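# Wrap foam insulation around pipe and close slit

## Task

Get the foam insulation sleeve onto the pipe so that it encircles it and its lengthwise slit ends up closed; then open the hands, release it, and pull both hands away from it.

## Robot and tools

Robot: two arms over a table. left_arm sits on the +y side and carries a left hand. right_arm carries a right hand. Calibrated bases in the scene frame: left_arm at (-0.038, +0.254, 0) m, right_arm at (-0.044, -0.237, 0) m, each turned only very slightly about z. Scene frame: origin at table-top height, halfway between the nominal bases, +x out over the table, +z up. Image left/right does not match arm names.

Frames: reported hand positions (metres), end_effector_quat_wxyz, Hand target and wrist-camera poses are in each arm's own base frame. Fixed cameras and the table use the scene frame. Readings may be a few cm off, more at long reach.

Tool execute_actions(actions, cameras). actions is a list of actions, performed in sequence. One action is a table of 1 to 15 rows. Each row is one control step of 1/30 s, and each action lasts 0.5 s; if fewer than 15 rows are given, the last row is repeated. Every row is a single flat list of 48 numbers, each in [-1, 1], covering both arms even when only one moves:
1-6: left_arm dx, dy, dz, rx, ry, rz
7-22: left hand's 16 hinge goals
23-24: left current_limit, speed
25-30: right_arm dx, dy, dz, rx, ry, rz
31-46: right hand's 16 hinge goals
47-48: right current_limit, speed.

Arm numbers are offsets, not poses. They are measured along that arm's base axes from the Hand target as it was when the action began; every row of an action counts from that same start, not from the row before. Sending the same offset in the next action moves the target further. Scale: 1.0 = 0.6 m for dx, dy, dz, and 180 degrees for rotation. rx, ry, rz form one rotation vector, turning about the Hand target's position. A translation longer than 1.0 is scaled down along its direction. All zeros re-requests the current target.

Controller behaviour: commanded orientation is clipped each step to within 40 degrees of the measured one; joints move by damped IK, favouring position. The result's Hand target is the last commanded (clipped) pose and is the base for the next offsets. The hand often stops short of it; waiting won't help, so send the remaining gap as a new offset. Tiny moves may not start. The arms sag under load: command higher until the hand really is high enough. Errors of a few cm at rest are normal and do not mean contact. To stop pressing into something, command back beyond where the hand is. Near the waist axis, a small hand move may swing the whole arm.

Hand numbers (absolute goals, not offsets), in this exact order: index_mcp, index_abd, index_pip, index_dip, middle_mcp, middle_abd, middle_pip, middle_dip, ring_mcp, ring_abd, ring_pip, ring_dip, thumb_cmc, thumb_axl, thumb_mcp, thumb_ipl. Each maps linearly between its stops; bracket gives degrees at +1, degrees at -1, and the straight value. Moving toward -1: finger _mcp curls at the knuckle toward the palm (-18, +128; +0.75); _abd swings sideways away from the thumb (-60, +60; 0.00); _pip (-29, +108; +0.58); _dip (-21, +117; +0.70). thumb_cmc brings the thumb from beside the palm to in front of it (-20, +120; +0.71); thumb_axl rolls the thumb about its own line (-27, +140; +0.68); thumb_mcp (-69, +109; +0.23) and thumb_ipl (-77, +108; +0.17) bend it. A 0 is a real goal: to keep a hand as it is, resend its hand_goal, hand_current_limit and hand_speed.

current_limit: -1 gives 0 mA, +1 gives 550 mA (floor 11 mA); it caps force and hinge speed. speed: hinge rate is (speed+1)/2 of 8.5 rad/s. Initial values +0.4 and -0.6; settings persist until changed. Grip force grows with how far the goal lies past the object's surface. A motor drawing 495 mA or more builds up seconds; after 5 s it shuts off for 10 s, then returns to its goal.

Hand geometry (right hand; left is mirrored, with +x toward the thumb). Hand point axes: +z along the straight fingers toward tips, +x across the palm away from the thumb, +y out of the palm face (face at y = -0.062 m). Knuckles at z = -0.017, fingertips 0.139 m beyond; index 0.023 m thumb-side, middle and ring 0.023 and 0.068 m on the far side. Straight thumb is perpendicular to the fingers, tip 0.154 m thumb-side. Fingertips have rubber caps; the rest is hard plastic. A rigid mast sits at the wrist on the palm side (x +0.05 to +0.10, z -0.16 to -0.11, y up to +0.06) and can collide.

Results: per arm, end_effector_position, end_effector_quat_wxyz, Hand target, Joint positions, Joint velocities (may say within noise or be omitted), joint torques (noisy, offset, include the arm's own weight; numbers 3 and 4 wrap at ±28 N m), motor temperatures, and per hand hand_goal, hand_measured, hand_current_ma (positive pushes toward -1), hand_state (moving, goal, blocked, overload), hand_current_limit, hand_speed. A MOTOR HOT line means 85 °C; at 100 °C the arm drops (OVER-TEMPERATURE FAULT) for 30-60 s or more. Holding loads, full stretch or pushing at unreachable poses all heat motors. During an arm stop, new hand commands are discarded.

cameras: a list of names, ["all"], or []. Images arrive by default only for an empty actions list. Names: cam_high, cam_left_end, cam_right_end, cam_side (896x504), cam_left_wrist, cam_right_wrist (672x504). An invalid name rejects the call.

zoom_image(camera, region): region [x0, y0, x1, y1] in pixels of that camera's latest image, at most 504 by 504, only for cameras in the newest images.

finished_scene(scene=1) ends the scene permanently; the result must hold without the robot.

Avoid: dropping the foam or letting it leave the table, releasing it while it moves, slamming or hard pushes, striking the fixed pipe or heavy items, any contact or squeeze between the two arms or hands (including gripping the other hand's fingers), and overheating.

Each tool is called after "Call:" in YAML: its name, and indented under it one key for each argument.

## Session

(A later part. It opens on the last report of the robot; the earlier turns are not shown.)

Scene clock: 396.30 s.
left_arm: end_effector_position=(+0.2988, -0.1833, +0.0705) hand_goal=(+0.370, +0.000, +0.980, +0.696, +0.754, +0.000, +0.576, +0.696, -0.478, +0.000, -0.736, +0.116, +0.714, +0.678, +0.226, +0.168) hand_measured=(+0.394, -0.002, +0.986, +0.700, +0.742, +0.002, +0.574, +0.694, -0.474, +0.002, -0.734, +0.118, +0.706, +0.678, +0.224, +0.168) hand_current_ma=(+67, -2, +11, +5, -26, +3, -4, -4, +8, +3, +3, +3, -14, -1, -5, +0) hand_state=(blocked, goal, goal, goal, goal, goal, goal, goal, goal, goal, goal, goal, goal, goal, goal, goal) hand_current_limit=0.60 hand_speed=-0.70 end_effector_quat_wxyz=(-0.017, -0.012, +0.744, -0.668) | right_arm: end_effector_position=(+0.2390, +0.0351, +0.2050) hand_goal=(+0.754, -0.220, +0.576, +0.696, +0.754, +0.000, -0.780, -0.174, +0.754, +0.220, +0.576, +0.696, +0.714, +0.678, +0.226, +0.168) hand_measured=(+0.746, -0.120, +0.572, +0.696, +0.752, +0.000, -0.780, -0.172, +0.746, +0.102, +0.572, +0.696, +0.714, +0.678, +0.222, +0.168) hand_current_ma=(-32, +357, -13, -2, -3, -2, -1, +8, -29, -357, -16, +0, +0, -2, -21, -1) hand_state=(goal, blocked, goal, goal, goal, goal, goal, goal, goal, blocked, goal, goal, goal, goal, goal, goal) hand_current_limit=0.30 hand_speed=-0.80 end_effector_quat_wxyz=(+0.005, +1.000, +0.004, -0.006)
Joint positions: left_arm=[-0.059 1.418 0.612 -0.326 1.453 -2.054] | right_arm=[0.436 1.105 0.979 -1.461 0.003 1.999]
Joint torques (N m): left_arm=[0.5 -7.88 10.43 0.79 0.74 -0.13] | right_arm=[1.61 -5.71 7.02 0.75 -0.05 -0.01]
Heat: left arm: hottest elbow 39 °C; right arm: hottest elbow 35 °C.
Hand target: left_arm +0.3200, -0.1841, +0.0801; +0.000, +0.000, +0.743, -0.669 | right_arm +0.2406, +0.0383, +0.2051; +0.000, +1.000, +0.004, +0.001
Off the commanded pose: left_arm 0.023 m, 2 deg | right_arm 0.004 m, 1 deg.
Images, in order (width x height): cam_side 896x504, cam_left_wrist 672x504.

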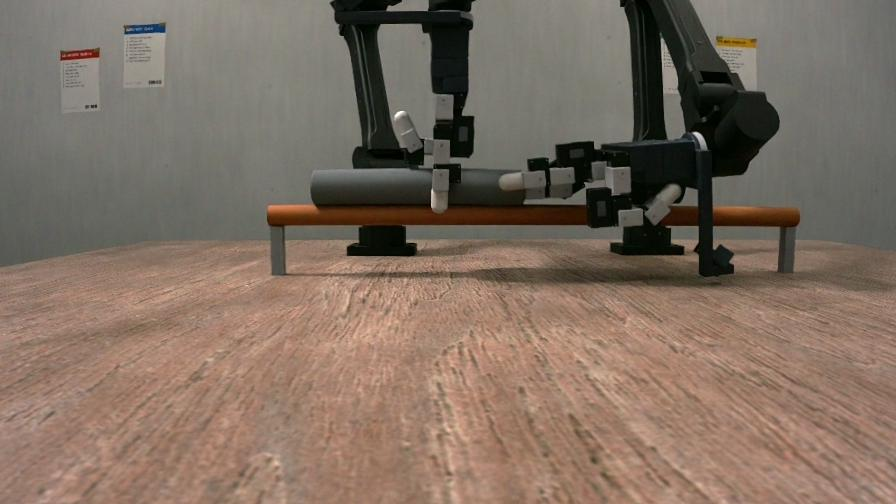

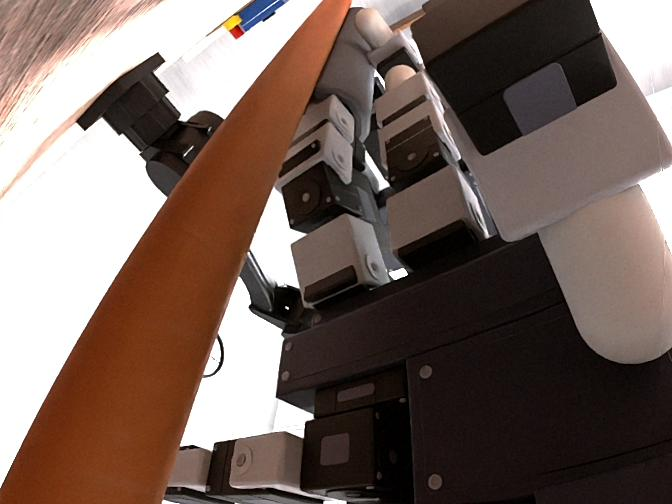

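Call:
execute_actions:
  actions:
    - [[0,0,0,0,0,0,0.33,0,0.98,0.696,0.754,0,0.576,0.696,-0.478,0,-0.736,0.116,0.714,0.678,0.226,0.168,0.6,-0.7,0,0,0.014,0,0,0,0.754,-0.12,0.576,0.696,0.754,0,-0.78,-0.174,0.754,0.10,0.576,0.696,0.714,0.678,0.226,0.168,0.3,-0.8],[0,0,0,0,0,0,0.33,0,0.98,0.696,0.754,0,0.576,0.696,-0.478,0,-0.736,0.116,0.714,0.678,0.226,0.168,0.6,-0.7,0,0,0.028,0,0,0,0.754,-0.12,0.576,0.696,0.754,0,-0.78,-0.174,0.754,0.10,0.576,0.696,0.714,0.678,0.226,0.168,0.3,-0.8]]
    - [[0,0,0,0,0,0,0.33,0,0.98,0.696,0.754,0,0.576,0.696,-0.478,0,-0.736,0.116,0.714,0.678,0.226,0.168,0.6,-0.7,0.001,0.012,0,0,0,0,0.754,-0.12,0.576,0.696,0.754,0,-0.78,-0.174,0.754,0.10,0.576,0.696,0.714,0.678,0.226,0.168,0.3,-0.8],[0,0,0,0,0,0,0.33,0,0.98,0.696,0.754,0,0.576,0.696,-0.478,0,-0.736,0.116,0.714,0.678,0.226,0.168,0.6,-0.7,0.003,0.025,0,0,0,0,0.754,-0.12,0.576,0.696,0.754,0,-0.78,-0.174,0.754,0.10,0.576,0.696,0.714,0.678,0.226,0.168,0.3,-0.8],[0,0,0,0,0,0,0.33,0,0.98,0.696,0.754,0,0.576,0.696,-0.478,0,-0.736,0.116,0.714,0.678,0.226,0.168,0.6,-0.7,0.003,0.035,0,0,0,0,0.754,-0.12,0.576,0.696,0.754,0,-0.78,-0.174,0.754,0.10,0.576,0.696,0.714,0.678,0.226,0.168,0.3,-0.8]]
  cameras: ["cam_left_wrist","cam_side","cam_right_end"]

Call:
zoom_image:
  camera: "cam_right_end"
  region: [200, 180, 480, 300]

Scene clock: 399.40 s.
left_arm: end_effector_position=(+0.2994, -0.1837, +0.0719) hand_goal=(+0.330, +0.000, +0.980, +0.696, +0.754, +0.000, +0.576, +0.696, -0.478, +0.000, -0.736, +0.116, +0.714, +0.678, +0.226, +0.168) hand_measured=(+0.372, +0.002, +0.994, +0.704, +0.742, +0.002, +0.574, +0.694, -0.474, +0.002, -0.734, +0.118, +0.706, +0.678, +0.224, +0.168) hand_current_ma=(+133, +4, +30, +13, -26, +3, -4, -4, +8, +3, +3, +3, -14, -1, -5, +0) hand_state=(blocked, goal, goal, goal, goal, goal, goal, goal, goal, goal, goal, goal, goal, goal, goal, goal) hand_current_limit=0.60 hand_speed=-0.70 end_effector_quat_wxyz=(-0.018, -0.012, +0.743, -0.669) | right_arm: end_effector_position=(+0.2318, +0.0493, +0.2094) hand_goal=(+0.754, -0.120, +0.576, +0.696, +0.754, +0.000, -0.780, -0.174, +0.754, +0.100, +0.576, +0.696, +0.714, +0.678, +0.226, +0.168) hand_measured=(+0.752, -0.102, +0.574, +0.696, +0.754, +0.000, -0.780, -0.172, +0.746, +0.078, +0.574, +0.696, +0.714, +0.678, +0.222, +0.168) hand_current_ma=(-10, +59, -4, -2, -3, -2, -1, +8, -28, -72, -8, +0, +0, -2, -21, -1) hand_state=(goal, goal, goal, goal, goal, goal, goal, goal, goal, blocked, goal, goal, goal, goal, goal, goal) hand_current_limit=0.30 hand_speed=-0.80 end_effector_quat_wxyz=(+0.007, +1.000, +0.003, -0.010)
Joint positions: left_arm=[-0.059 1.418 0.614 -0.324 1.457 -2.06] | right_arm=[0.491 1.11 0.993 -1.479 0.003 2.055]
Joint torques (N m): left_arm=[0.44 -7.88 10.19 0.94 0.59 -0.07] | right_arm=[1.79 -4.48 10.93 0.02 -0.07 0.01]
Heat: left arm: hottest elbow 39 °C; right arm: hottest elbow 35 °C.
Hand target: left_arm +0.3200, -0.1840, +0.0801; +0.000, +0.000, +0.743, -0.669 | right_arm +0.2424, +0.0592, +0.2220; +0.000, +1.000, +0.004, +0.001
Off the commanded pose: left_arm 0.022 m, 3 deg | right_arm 0.019 m, 2 deg.
Images, in order (width x height): cam_right_end 896x504, cam_side 896x504, cam_left_wrist 672x504.

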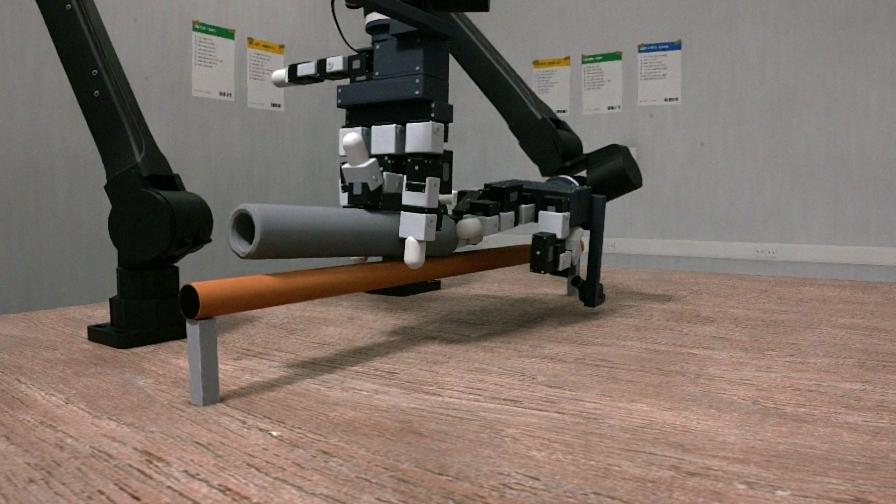

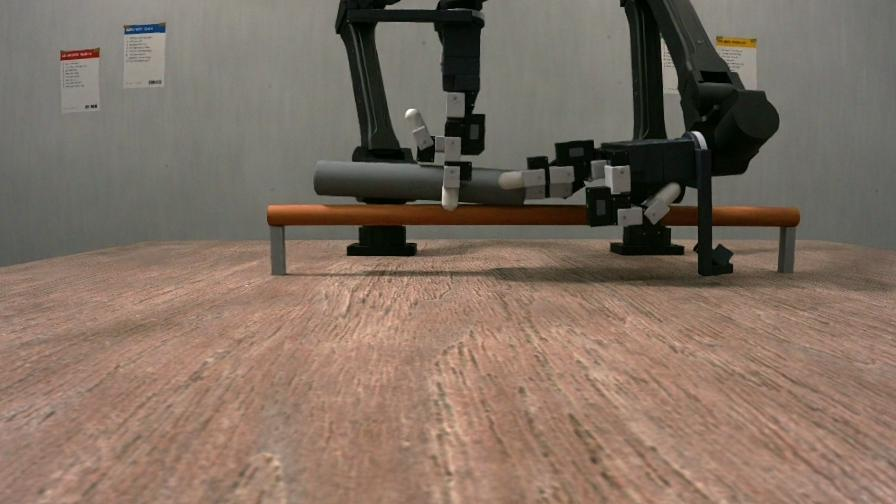

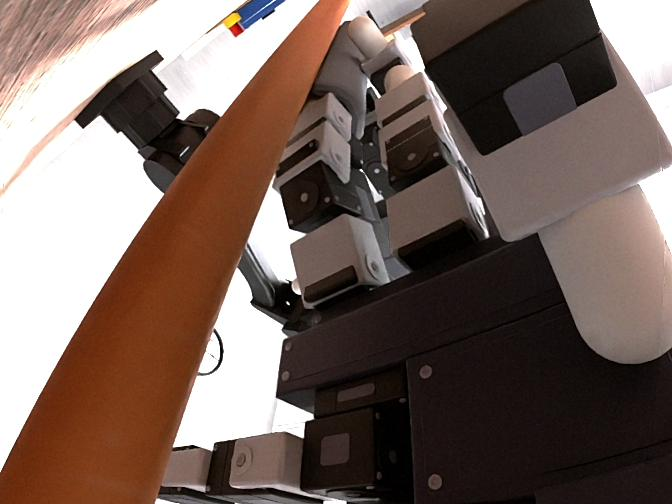

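Scaled by 1.800 from the camera's 896x504 image, which has a finer 1280x720 frame.

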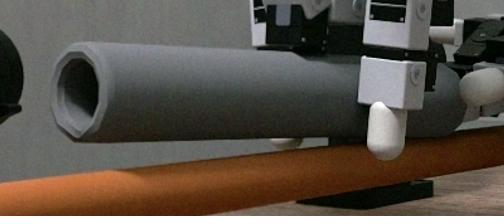

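Call:
execute_actions:
  actions:
    - [[0,0,0,0,0,0,0.33,0,0.98,0.696,0.754,0,0.576,0.696,-0.478,0,-0.736,0.116,0.714,0.678,0.226,0.168,0.6,-0.7,0.003,0.013,-0.018,0,0,0,0.754,-0.10,0.576,0.696,0.754,0,-0.78,-0.174,0.754,0.08,0.576,0.696,0.714,0.678,0.226,0.168,0.3,-0.8],[0,0,0,0,0,0,0.33,0,0.98,0.696,0.754,0,0.576,0.696,-0.478,0,-0.736,0.116,0.714,0.678,0.226,0.168,0.6,-0.7,0.006,0.026,-0.036,0,0,0,0.754,-0.10,0.576,0.696,0.754,0,-0.78,-0.174,0.754,0.08,0.576,0.696,0.714,0.678,0.226,0.168,0.3,-0.8]]
  cameras: ["cam_left_wrist","cam_side","cam_right_end"]

Call:
zoom_image:
  camera: "cam_right_end"
  region: [200, 180, 480, 300]

Scene clock: 400.53 s.
left_arm: end_effector_position=(+0.2996, -0.1837, +0.0719) hand_goal=(+0.330, +0.000, +0.980, +0.696, +0.754, +0.000, +0.576, +0.696, -0.478, +0.000, -0.736, +0.116, +0.714, +0.678, +0.226, +0.168) hand_measured=(+0.372, +0.002, +0.994, +0.704, +0.742, +0.002, +0.574, +0.694, -0.474, +0.002, -0.734, +0.118, +0.706, +0.678, +0.224, +0.168) hand_current_ma=(+130, +4, +30, +13, -26, +3, -4, -4, +8, +3, +3, +3, -14, -1, -5, +0) hand_state=(blocked, goal, goal, goal, goal, goal, goal, goal, goal, goal, goal, goal, goal, goal, goal, goal) hand_current_limit=0.60 hand_speed=-0.70 end_effector_quat_wxyz=(-0.018, -0.012, +0.742, -0.670) | right_arm: end_effector_position=(+0.2376, +0.0670, +0.1984) hand_goal=(+0.754, -0.100, +0.576, +0.696, +0.754, +0.000, -0.780, -0.174, +0.754, +0.080, +0.576, +0.696, +0.714, +0.678, +0.226, +0.168) hand_measured=(+0.750, -0.092, +0.574, +0.696, +0.748, +0.000, -0.784, -0.172, +0.750, +0.072, +0.574, +0.696, +0.714, +0.678, +0.222, +0.168) hand_current_ma=(-10, +23, -4, -2, -23, -2, -14, +8, -16, -26, -8, +0, +0, -2, -21, -1) hand_state=(goal, goal, goal, goal, goal, goal, goal, goal, goal, goal, goal, goal, goal, goal, goal, goal) hand_current_limit=0.30 hand_speed=-0.80 end_effector_quat_wxyz=(+0.006, +1.000, +0.006, -0.009)
Joint positions: left_arm=[-0.059 1.418 0.614 -0.323 1.457 -2.06] | right_arm=[0.533 1.149 0.993 -1.436 0.002 2.092]
Joint torques (N m): left_arm=[0.21 -7.82 10.22 0.87 0.6 -0.08] | right_arm=[1.79 -5.07 8.62 0.81 0.02 0.05]
Heat: left arm: hottest elbow 39 °C; right arm: hottest elbow 35 °C.
Hand target: left_arm +0.3200, -0.1840, +0.0801; +0.000, +0.000, +0.743, -0.669 | right_arm +0.2459, +0.0748, +0.2004; +0.000, +1.000, +0.004, +0.001
Off the commanded pose: left_arm 0.022 m, 2 deg | right_arm 0.012 m, 1 deg.
Images, in order (width x height): cam_right_end 896x504, cam_side 896x504, cam_left_wrist 672x504.

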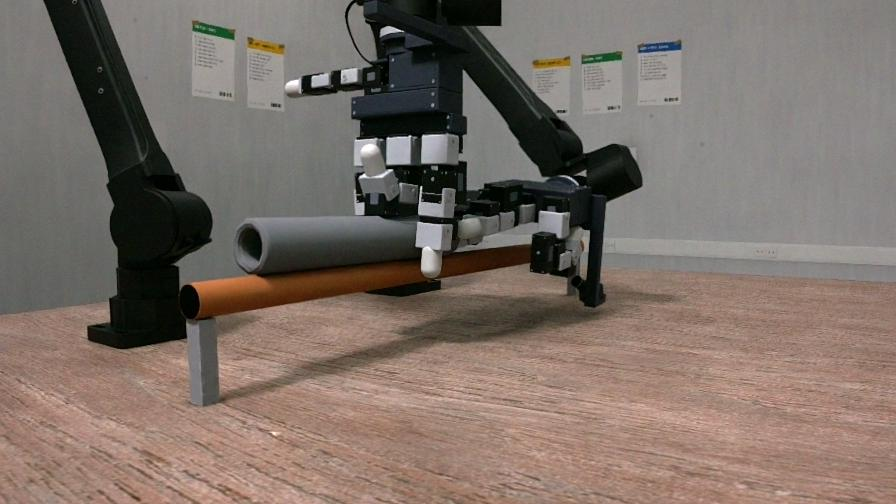

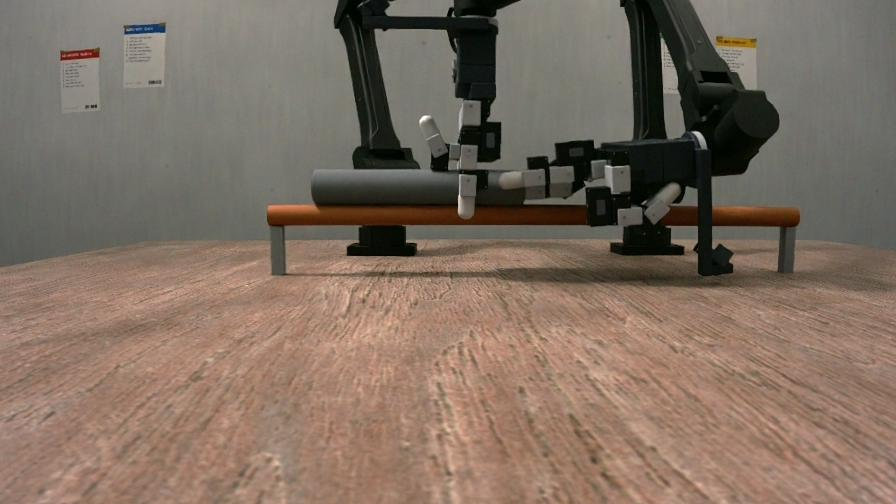

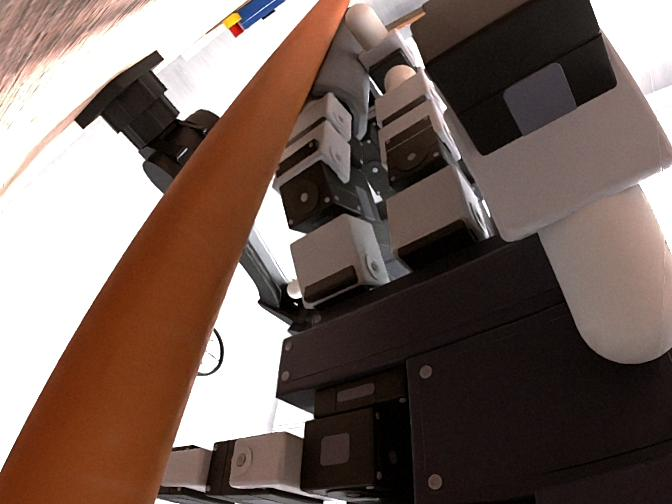

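Scaled by 1.800 from the camera's 896x504 image, which has a finer 1280x720 frame.

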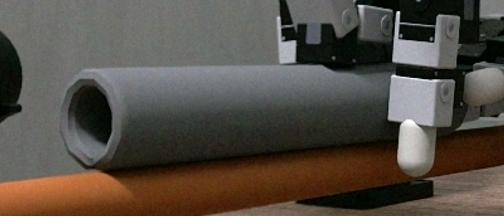

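Call:
execute_actions:
  actions:
    - [[0,0,0,0,0,0,0.33,0,0.98,0.696,0.3,0,0.2,0.5,-0.478,0,-0.736,0.116,0.714,0.678,0.226,0.168,0.6,-0.7,0,0,0,0,0,0,0.754,-0.16,0.576,0.696,0.754,0,-0.78,-0.174,0.754,0.14,0.576,0.696,0.714,0.678,0.226,0.168,0.3,-0.8]]
    - [[0,0,0,0,0,0,0.33,0,0.98,0.696,-0.2,0,-0.4,0.3,-0.478,0,-0.736,0.116,0.714,0.678,0.226,0.168,0.6,-0.7,0,0,0,0,0,0,0.754,-0.22,0.576,0.696,0.754,0,-0.78,-0.174,0.754,0.22,0.576,0.696,0.714,0.678,0.226,0.168,0.3,-0.8]]
  cameras: ["cam_left_wrist","cam_side","cam_right_end"]

Call:
zoom_image:
  camera: "cam_left_wrist"
  region: [290, 20, 430, 160]

Scene clock: 402.67 s.
left_arm: end_effector_position=(+0.2995, -0.1838, +0.0720) hand_goal=(+0.330, +0.000, +0.980, +0.696, -0.200, +0.000, -0.400, +0.300, -0.478, +0.000, -0.736, +0.116, +0.714, +0.678, +0.226, +0.168) hand_measured=(+0.372, +0.002, +0.994, +0.704, -0.198, +0.002, -0.394, +0.304, -0.474, +0.002, -0.734, +0.118, +0.706, +0.678, +0.224, +0.168) hand_current_ma=(+129, +4, +30, +13, +1, +3, +12, +6, +8, +3, +3, +3, -14, -1, -5, +0) hand_state=(blocked, goal, goal, goal, goal, goal, goal, goal, goal, goal, goal, goal, goal, goal, goal, goal) hand_current_limit=0.60 hand_speed=-0.70 end_effector_quat_wxyz=(-0.018, -0.012, +0.742, -0.670) | right_arm: end_effector_position=(+0.2376, +0.0671, +0.1983) hand_goal=(+0.754, -0.220, +0.576, +0.696, +0.754, +0.000, -0.780, -0.174, +0.754, +0.220, +0.576, +0.696, +0.714, +0.678, +0.226, +0.168) hand_measured=(+0.750, -0.116, +0.574, +0.696, +0.746, +0.000, -0.788, -0.172, +0.750, +0.100, +0.574, +0.696, +0.714, +0.678, +0.222, +0.168) hand_current_ma=(-12, +358, -4, -2, -28, -2, -31, +8, -15, -357, -8, +0, +0, -2, -21, -1) hand_state=(goal, blocked, goal, goal, goal, goal, goal, goal, goal, blocked, goal, goal, goal, goal, goal, goal) hand_current_limit=0.30 hand_speed=-0.80 end_effector_quat_wxyz=(+0.006, +1.000, +0.005, -0.009)
Joint positions: left_arm=[-0.059 1.418 0.614 -0.323 1.457 -2.06] | right_arm=[0.533 1.149 0.993 -1.435 0.002 2.094]
Joint torques (N m): left_arm=[0.44 -7.82 10.22 0.88 0.55 -0.09] | right_arm=[1.67 -4.95 8.65 0.75 0.01 0.04]
Heat: left arm: hottest elbow 39 °C; right arm: hottest elbow 35 °C.
Hand target: left_arm +0.3200, -0.1841, +0.0801; +0.000, +0.000, +0.743, -0.669 | right_arm +0.2460, +0.0748, +0.2004; +0.000, +1.000, +0.004, +0.001
Off the commanded pose: left_arm 0.022 m, 2 deg | right_arm 0.012 m, 1 deg.
Images, in order (width x height): cam_right_end 896x504, cam_side 896x504, cam_left_wrist 672x504.

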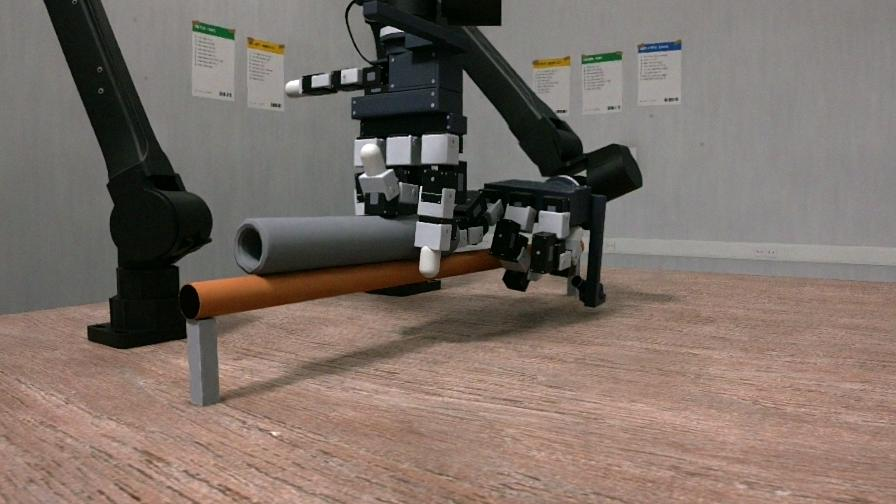

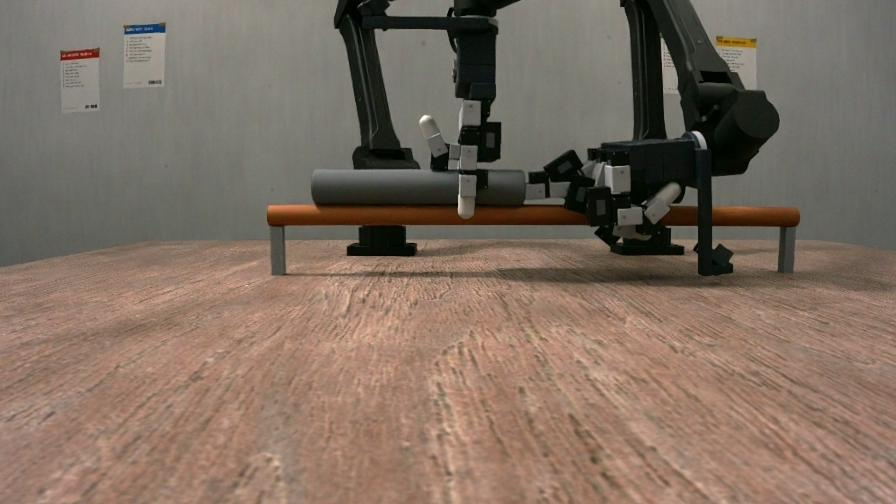

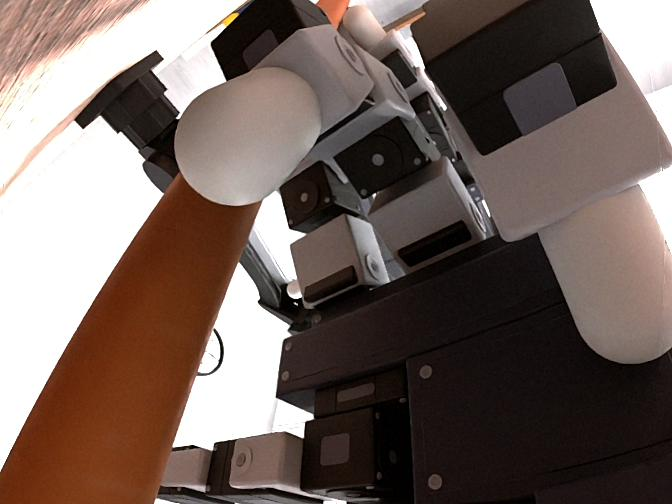

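Scaled by 3.600 from the camera's 672x504 image, which has a finer 960x720 frame.

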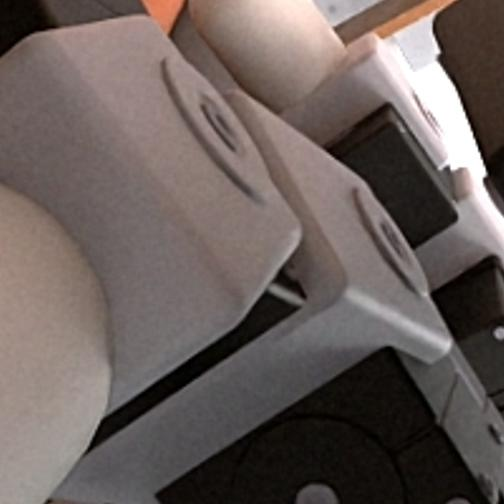

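Call:
execute_actions:
  actions:
    - [[0,0,0,0,0,0,0.33,0,0.98,0.696,-0.47,0,-0.73,0.116,-0.478,0,-0.736,0.116,0.714,0.678,0.226,0.168,0.6,-0.6,0,0,0,0,0,0,0.754,-0.22,0.576,0.696,0.754,0,-0.78,-0.174,0.754,0.22,0.576,0.696,0.714,0.678,0.226,0.168,0.3,-0.8]]
  cameras: ["cam_left_wrist","cam_side"]

Call:
zoom_image:
  camera: "cam_left_wrist"
  region: [290, 20, 430, 160]

Call:
zoom_image:
  camera: "cam_side"
  region: [440, 150, 600, 230]

Scene clock: 403.53 s.
left_arm: end_effector_position=(+0.2995, -0.1838, +0.0720) hand_goal=(+0.330, +0.000, +0.980, +0.696, -0.470, +0.000, -0.730, +0.116, -0.478, +0.000, -0.736, +0.116, +0.714, +0.678, +0.226, +0.168) hand_measured=(+0.372, +0.002, +0.994, +0.704, -0.464, +0.002, -0.722, +0.120, -0.474, +0.002, -0.734, +0.118, +0.706, +0.678, +0.224, +0.168) hand_current_ma=(+129, +4, +30, +13, +10, +3, +15, +6, +8, +3, +3, +3, -14, -1, -5, +0) hand_state=(blocked, goal, goal, goal, goal, goal, goal, goal, goal, goal, goal, goal, goal, goal, goal, goal) hand_current_limit=0.60 hand_speed=-0.60 end_effector_quat_wxyz=(-0.018, -0.012, +0.742, -0.670) | right_arm: end_effector_position=(+0.2376, +0.0671, +0.1983) hand_goal=(+0.754, -0.220, +0.576, +0.696, +0.754, +0.000, -0.780, -0.174, +0.754, +0.220, +0.576, +0.696, +0.714, +0.678, +0.226, +0.168) hand_measured=(+0.750, -0.116, +0.574, +0.696, +0.746, +0.000, -0.788, -0.172, +0.750, +0.100, +0.574, +0.696, +0.714, +0.678, +0.222, +0.168) hand_current_ma=(-12, +358, -4, -2, -28, -2, -31, +8, -15, -357, -8, +0, +0, -2, -21, -1) hand_state=(goal, blocked, goal, goal, goal, goal, goal, goal, goal, blocked, goal, goal, goal, goal, goal, goal) hand_current_limit=0.30 hand_speed=-0.80 end_effector_quat_wxyz=(+0.006, +1.000, +0.005, -0.009)
Joint positions: left_arm=[-0.059 1.418 0.614 -0.323 1.457 -2.061] | right_arm=[0.533 1.149 0.993 -1.435 0.002 2.094]
Joint torques (N m): left_arm=[0.5 -7.94 10.19 0.9 0.53 -0.07] | right_arm=[1.73 -4.95 8.66 0.85 0.02 0.04]
Heat: left arm: hottest elbow 39 °C; right arm: hottest elbow 35 °C.
Hand target: left_arm +0.3200, -0.1841, +0.0801; +0.000, +0.000, +0.743, -0.669 | right_arm +0.2460, +0.0748, +0.2004; +0.000, +1.000, +0.004, +0.001
Off the commanded pose: left_arm 0.022 m, 2 deg | right_arm 0.012 m, 1 deg.
Images, in order (width x height): cam_side 896x504, cam_left_wrist 672x504.

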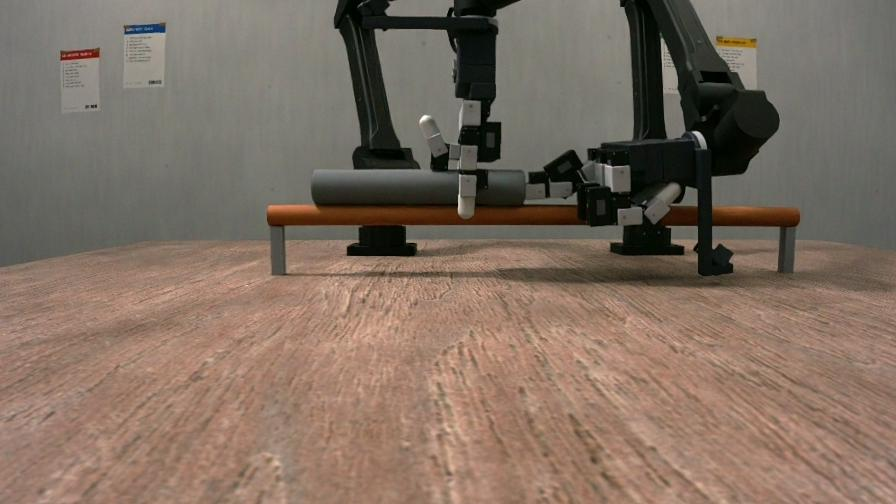

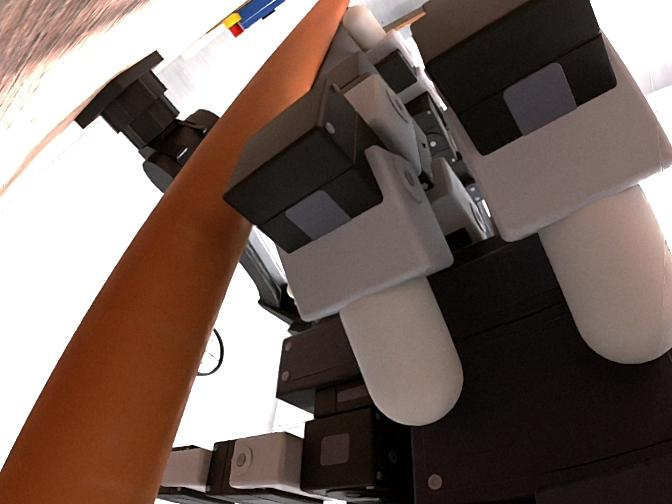

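Scaled by 3.600 from the camera's 672x504 image, which has a finer 960x720 frame.

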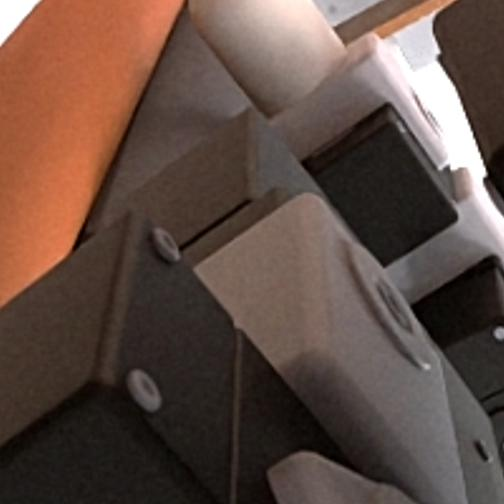

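Scaled by 3.150 from the camera's 896x504 image, which has a finer 1280x720 frame.

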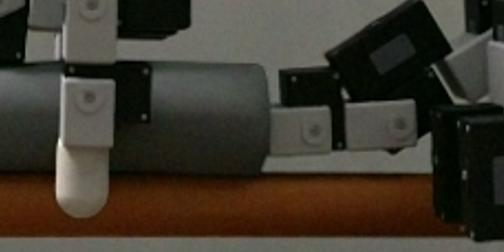

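Call:
execute_actions:
  actions:
    - [[0,0,0,0,0,0,0.33,0,0.98,0.696,-0.47,0,-0.73,0.116,-0.478,0,-0.736,0.116,0.714,0.678,0.226,0.168,0.6,-0.6,0,0,0.015,0,0,0,0.754,-0.22,0.576,0.696,0.754,0,-0.78,-0.174,0.754,0.22,0.576,0.696,0.714,0.678,0.226,0.168,0.3,-0.8],[0,0,0,0,0,0,0.33,0,0.98,0.696,-0.47,0,-0.73,0.116,-0.478,0,-0.736,0.116,0.714,0.678,0.226,0.168,0.6,-0.6,0,0,0.03,0,0,0,0.754,-0.22,0.576,0.696,0.754,0,-0.78,-0.174,0.754,0.22,0.576,0.696,0.714,0.678,0.226,0.168,0.3,-0.8],[0,0,0,0,0,0,0.33,0,0.98,0.696,-0.47,0,-0.73,0.116,-0.478,0,-0.736,0.116,0.714,0.678,0.226,0.168,0.6,-0.6,0,0,0.05,0,0,0,0.754,-0.22,0.576,0.696,0.754,0,-0.78,-0.174,0.754,0.22,0.576,0.696,0.714,0.678,0.226,0.168,0.3,-0.8]]
  cameras: ["cam_left_wrist","cam_side","cam_right_end"]

Call:
zoom_image:
  camera: "cam_left_wrist"
  region: [290, 20, 430, 160]

Call:
zoom_image:
  camera: "cam_side"
  region: [440, 150, 600, 230]

Scene clock: 404.77 s.
left_arm: end_effector_position=(+0.2993, -0.1838, +0.0721) hand_goal=(+0.330, +0.000, +0.980, +0.696, -0.470, +0.000, -0.730, +0.116, -0.478, +0.000, -0.736, +0.116, +0.714, +0.678, +0.226, +0.168) hand_measured=(+0.372, +0.002, +0.998, +0.706, -0.464, +0.002, -0.722, +0.120, -0.474, +0.002, -0.734, +0.118, +0.706, +0.678, +0.224, +0.168) hand_current_ma=(+129, +4, +40, +20, +10, +3, +15, +6, +8, +3, +3, +3, -14, -1, -5, +0) hand_state=(blocked, goal, goal, goal, goal, goal, goal, goal, goal, goal, goal, goal, goal, goal, goal, goal) hand_current_limit=0.60 hand_speed=-0.60 end_effector_quat_wxyz=(-0.018, -0.012, +0.742, -0.670) | right_arm: end_effector_position=(+0.2363, +0.0663, +0.2133) hand_goal=(+0.754, -0.220, +0.576, +0.696, +0.754, +0.000, -0.780, -0.174, +0.754, +0.220, +0.576, +0.696, +0.714, +0.678, +0.226, +0.168) hand_measured=(+0.754, -0.124, +0.574, +0.696, +0.752, +0.000, -0.786, -0.172, +0.752, +0.100, +0.574, +0.696, +0.714, +0.678, +0.222, +0.168) hand_current_ma=(-1, +357, -3, -2, -8, -2, -24, +8, -6, -357, -6, +0, +0, -2, -21, -1) hand_state=(goal, blocked, goal, goal, goal, goal, goal, goal, goal, blocked, goal, goal, goal, goal, goal, goal) hand_current_limit=0.30 hand_speed=-0.80 end_effector_quat_wxyz=(+0.009, +1.000, +0.005, -0.015)
Joint positions: left_arm=[-0.059 1.418 0.614 -0.323 1.458 -2.062] | right_arm=[0.533 1.149 1.03 -1.487 0.002 2.094]
Joint torques (N m): left_arm=[0.09 -7.88 10.17 0.88 0.49 -0.05] | right_arm=[1.55 -5.66 11.34 -0.28 0 0.04]
Heat: left arm: hottest elbow 39 °C; right arm: hottest elbow 35 °C.
Hand target: left_arm +0.3200, -0.1841, +0.0801; +0.000, +0.000, +0.743, -0.669 | right_arm +0.2460, +0.0748, +0.2305; +0.000, +1.000, +0.004, +0.001
Off the commanded pose: left_arm 0.022 m, 3 deg | right_arm 0.021 m, 2 deg.
Images, in order (width x height): cam_right_end 896x504, cam_side 896x504, cam_left_wrist 672x504.

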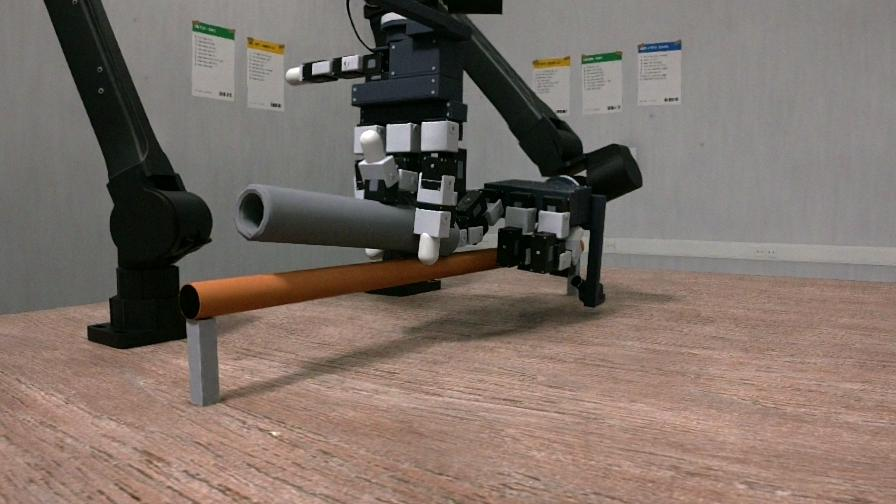

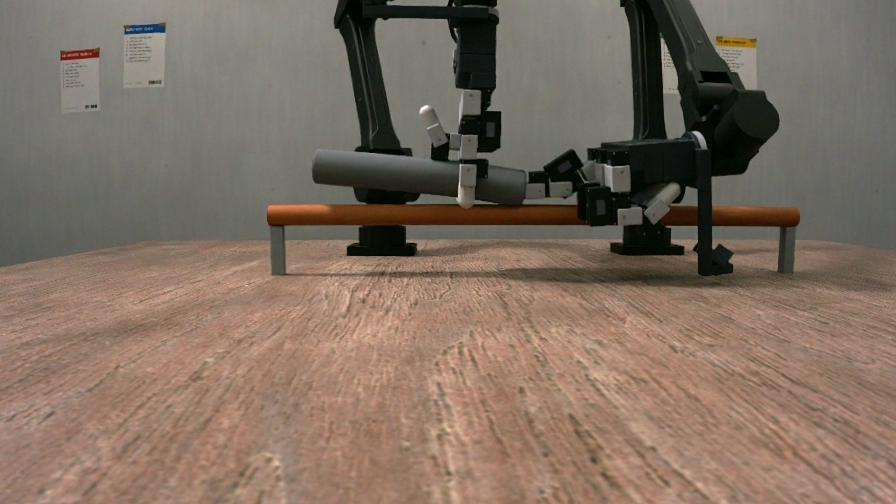

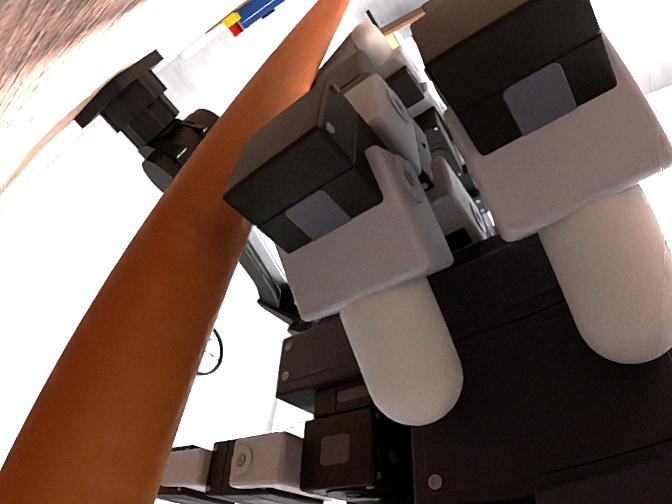

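Scaled by 3.600 from the camera's 672x504 image, which has a finer 960x720 frame.

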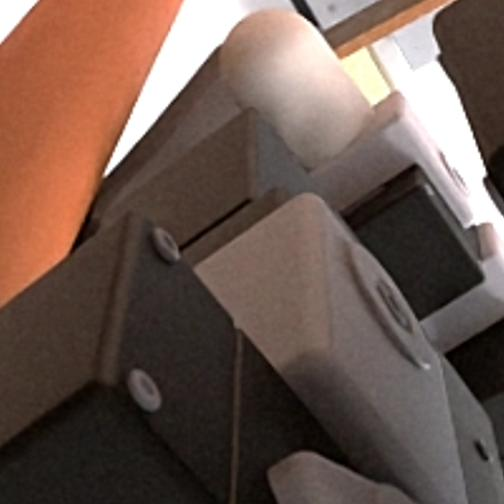

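Scaled by 3.150 from the camera's 896x504 image, which has a finer 1280x720 frame.

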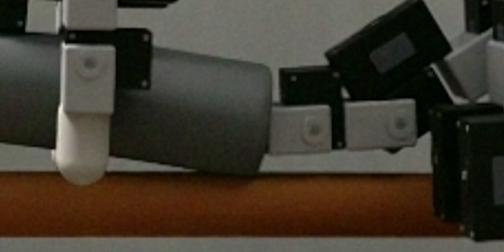

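Call:
execute_actions:
  actions:
    - [[0,0,0,0,0,0,0.33,0,0.98,0.696,-0.47,0,-0.73,0.116,-0.478,0,-0.736,0.116,0.714,0.678,0.226,0.168,0.6,-0.6,0,0,0,0,0,0,0.754,-0.22,0.576,0.696,0.754,0,-0.66,-0.174,0.754,0.22,0.576,0.696,0.714,0.678,0.226,0.168,0.3,-0.8]]
    - [[0,0,0,0,0,0,0.33,0,0.98,0.696,-0.47,0,-0.73,0.116,-0.478,0,-0.736,0.116,0.714,0.678,0.226,0.168,0.6,-0.6,0,0,0,0,0,0,0.754,-0.22,0.576,0.696,0.754,0,-0.5,-0.174,0.754,0.22,0.576,0.696,0.714,0.678,0.226,0.168,0.3,-0.8]]
  cameras: ["cam_left_wrist","cam_side","cam_right_end"]

Call:
zoom_image:
  camera: "cam_side"
  region: [440, 150, 600, 230]

Scene clock: 406.97 s.
left_arm: end_effector_position=(+0.2993, -0.1838, +0.0721) hand_goal=(+0.330, +0.000, +0.980, +0.696, -0.470, +0.000, -0.730, +0.116, -0.478, +0.000, -0.736, +0.116, +0.714, +0.678, +0.226, +0.168) hand_measured=(+0.364, +0.004, +0.998, +0.706, -0.464, +0.002, -0.722, +0.120, -0.474, +0.002, -0.734, +0.118, +0.706, +0.678, +0.224, +0.168) hand_current_ma=(+104, +6, +40, +20, +10, +3, +15, +6, +8, +3, +3, +3, -14, -1, -5, +0) hand_state=(blocked, goal, goal, goal, goal, goal, goal, goal, goal, goal, goal, goal, goal, goal, goal, goal) hand_current_limit=0.60 hand_speed=-0.60 end_effector_quat_wxyz=(-0.018, -0.012, +0.742, -0.670) | right_arm: end_effector_position=(+0.2357, +0.0659, +0.2135) hand_goal=(+0.754, -0.220, +0.576, +0.696, +0.754, +0.000, -0.500, -0.174, +0.754, +0.220, +0.576, +0.696, +0.714, +0.678, +0.226, +0.168) hand_measured=(+0.756, -0.124, +0.576, +0.696, +0.740, +0.000, -0.524, -0.172, +0.754, +0.100, +0.574, +0.696, +0.714, +0.678, +0.222, +0.168) hand_current_ma=(+5, +357, +0, -2, -53, -2, -93, +8, -3, -357, -5, +0, +0, -2, -21, -1) hand_state=(goal, blocked, goal, goal, goal, goal, blocked, goal, goal, blocked, goal, goal, goal, goal, goal, goal) hand_current_limit=0.30 hand_speed=-0.80 end_effector_quat_wxyz=(+0.010, +1.000, +0.005, -0.016)
Joint positions: left_arm=[-0.059 1.418 0.614 -0.323 1.458 -2.062] | right_arm=[0.533 1.149 1.03 -1.489 0.002 2.094]
Joint torques (N m): left_arm=[0.32 -8 10.24 0.87 0.51 -0.06] | right_arm=[1.49 -6.01 11.41 -0.1 0 0.03]
Heat: left arm: hottest elbow 39 °C; right arm: hottest elbow 35 °C.
Hand target: left_arm +0.3200, -0.1841, +0.0801; +0.000, +0.000, +0.743, -0.669 | right_arm +0.2460, +0.0748, +0.2305; +0.000, +1.000, +0.004, +0.001
Off the commanded pose: left_arm 0.022 m, 3 deg | right_arm 0.022 m, 2 deg.
Images, in order (width x height): cam_right_end 896x504, cam_side 896x504, cam_left_wrist 672x504.

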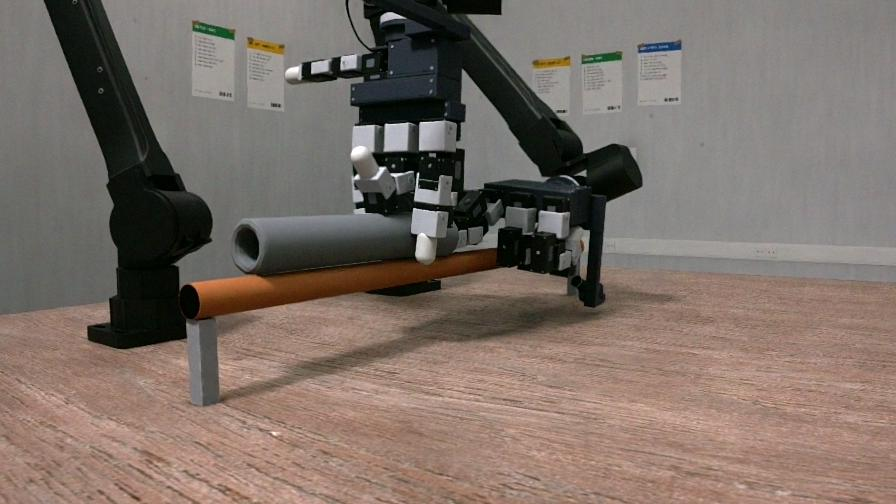

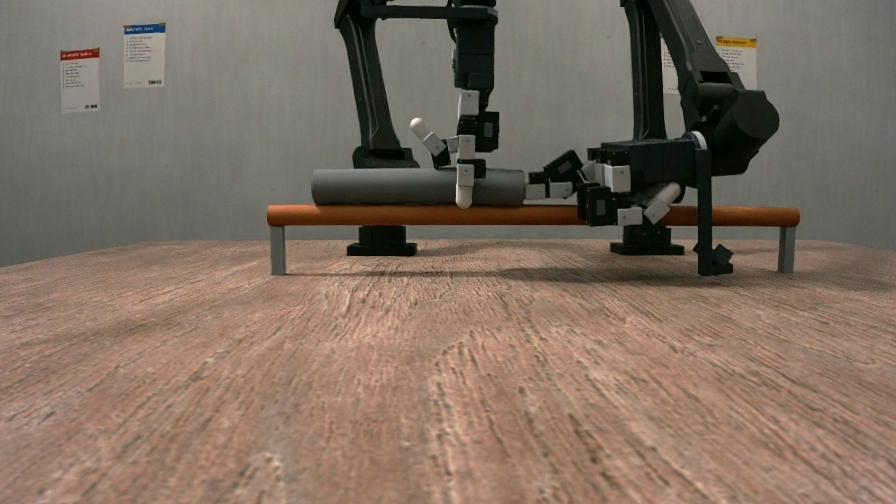

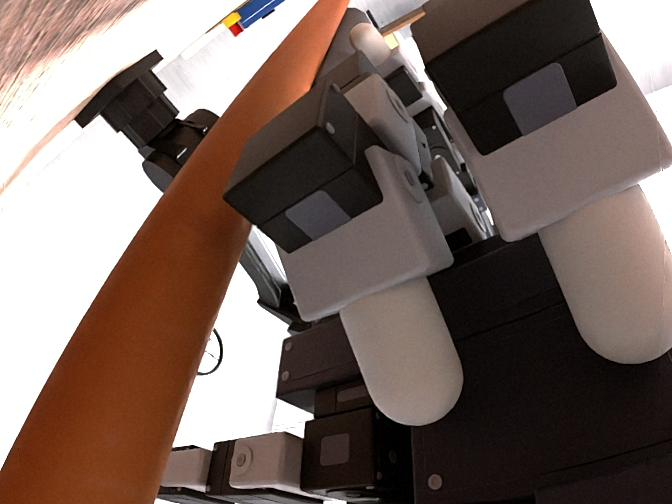

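Scaled by 3.150 from the camera's 896x504 image, which has a finer 1280x720 frame.

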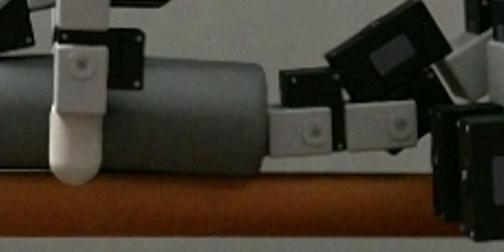

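Call:
execute_actions:
  actions:
    - [[0,0,0,0,0,0,0.33,0,0.98,0.696,-0.47,0,-0.73,0.116,-0.478,0,-0.736,0.116,0.714,0.678,0.226,0.168,0.6,-0.6,0,0,0,0,0,0,0.754,-0.10,0.576,0.696,0.754,0,-0.78,-0.174,0.754,0.08,0.576,0.696,0.714,0.678,0.226,0.168,0.3,-0.6]]
    - [[0,0,0,0,0,0,0.33,0,0.98,0.696,-0.47,0,-0.73,0.116,-0.478,0,-0.736,0.116,0.714,0.678,0.226,0.168,0.6,-0.6,0,0,-0.025,0,0,0,0.754,-0.10,0.576,0.696,0.754,0,-0.78,-0.174,0.754,0.08,0.576,0.696,0.714,0.678,0.226,0.168,0.3,-0.6],[0,0,0,0,0,0,0.33,0,0.98,0.696,-0.47,0,-0.73,0.116,-0.478,0,-0.736,0.116,0.714,0.678,0.226,0.168,0.6,-0.6,0,0,-0.05,0,0,0,0.754,-0.10,0.576,0.696,0.754,0,-0.78,-0.174,0.754,0.08,0.576,0.696,0.714,0.678,0.226,0.168,0.3,-0.6]]
    - [[0,0,0,0,0,0,0.33,0,0.98,0.696,-0.47,0,-0.73,0.116,-0.478,0,-0.736,0.116,0.714,0.678,0.226,0.168,0.6,-0.6,0,0,0,0,0,0,0.754,-0.24,0.576,0.696,0.754,0,-0.78,-0.174,0.754,0.24,0.576,0.696,0.714,0.678,0.226,0.168,0.6,-0.8]]
  cameras: ["cam_side","cam_right_end"]

Call:
zoom_image:
  camera: "cam_side"
  region: [300, 130, 600, 230]

Scene clock: 411.80 s.
left_arm: end_effector_position=(+0.2993, -0.1838, +0.0721) hand_goal=(+0.330, +0.000, +0.980, +0.696, -0.470, +0.000, -0.730, +0.116, -0.478, +0.000, -0.736, +0.116, +0.714, +0.678, +0.226, +0.168) hand_measured=(+0.364, +0.000, +0.998, +0.706, -0.464, +0.002, -0.722, +0.120, -0.474, +0.002, -0.734, +0.118, +0.706, +0.678, +0.224, +0.168) hand_current_ma=(+99, +0, +40, +20, +10, +3, +15, +6, +8, +3, +3, +3, -14, -1, -5, +0) hand_state=(blocked, goal, goal, goal, goal, goal, goal, goal, goal, goal, goal, goal, goal, goal, goal, goal) hand_current_limit=0.60 hand_speed=-0.60 end_effector_quat_wxyz=(-0.018, -0.012, +0.742, -0.670) | right_arm: end_effector_position=(+0.2421, +0.0703, +0.2044) hand_goal=(+0.754, -0.240, +0.576, +0.696, +0.754, +0.000, -0.780, -0.174, +0.754, +0.240, +0.576, +0.696, +0.714, +0.678, +0.226, +0.168) hand_measured=(+0.752, -0.110, +0.576, +0.696, +0.752, +0.000, -0.772, -0.172, +0.752, +0.106, +0.574, +0.696, +0.714, +0.678, +0.222, +0.168) hand_current_ma=(-5, +440, +0, -2, -3, -2, +26, +8, -7, -440, -5, +0, +0, -2, -21, -1) hand_state=(goal, blocked, goal, goal, goal, goal, goal, goal, goal, blocked, goal, goal, goal, goal, goal, goal) hand_current_limit=0.60 hand_speed=-0.80 end_effector_quat_wxyz=(+0.001, +1.000, +0.005, -0.001)
Joint positions: left_arm=[-0.059 1.418 0.614 -0.323 1.458 -2.062] | right_arm=[0.534 1.149 1.012 -1.437 0 2.095]
Joint torques (N m): left_arm=[0.32 -7.77 10.18 0.98 0.49 -0.07] | right_arm=[1.73 -5.13 7.23 0.81 0.07 0.05]
Heat: left arm: hottest elbow 39 °C; right arm: hottest elbow 36 °C.
Hand target: left_arm +0.3200, -0.1841, +0.0801; +0.000, +0.000, +0.743, -0.669 | right_arm +0.2461, +0.0749, +0.2005; +0.000, +1.000, +0.004, +0.001
Off the commanded pose: left_arm 0.022 m, 3 deg | right_arm 0.007 m, 0 deg.
Images, in order (width x height): cam_right_end 896x504, cam_side 896x504.

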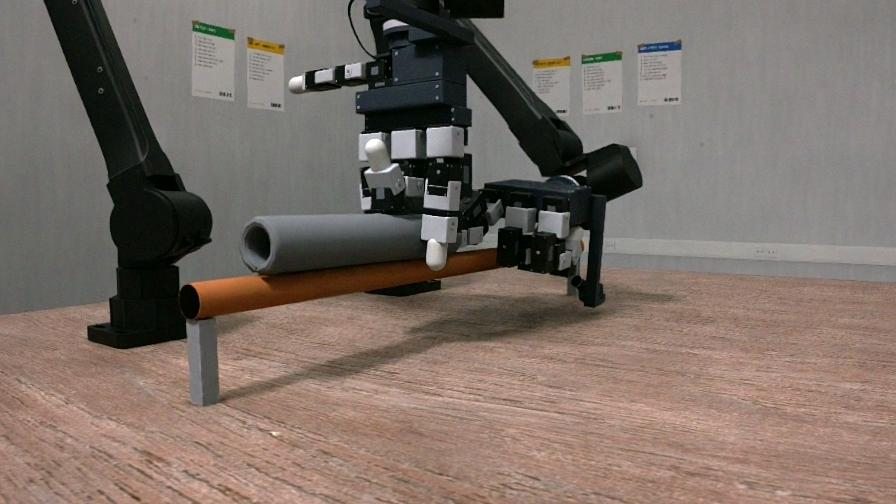

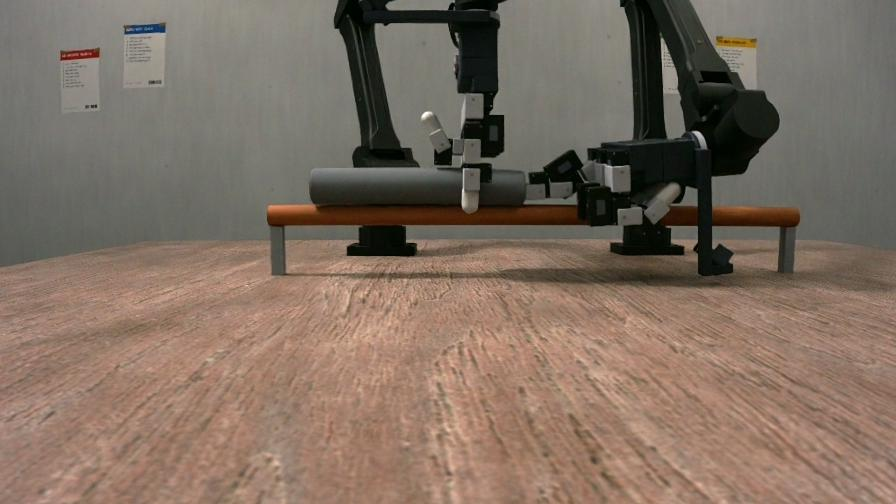

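Scaled by 1.680 from the camera's 896x504 image, which has a finer 1280x720 frame.

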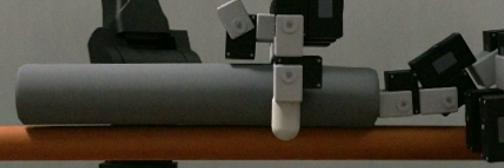

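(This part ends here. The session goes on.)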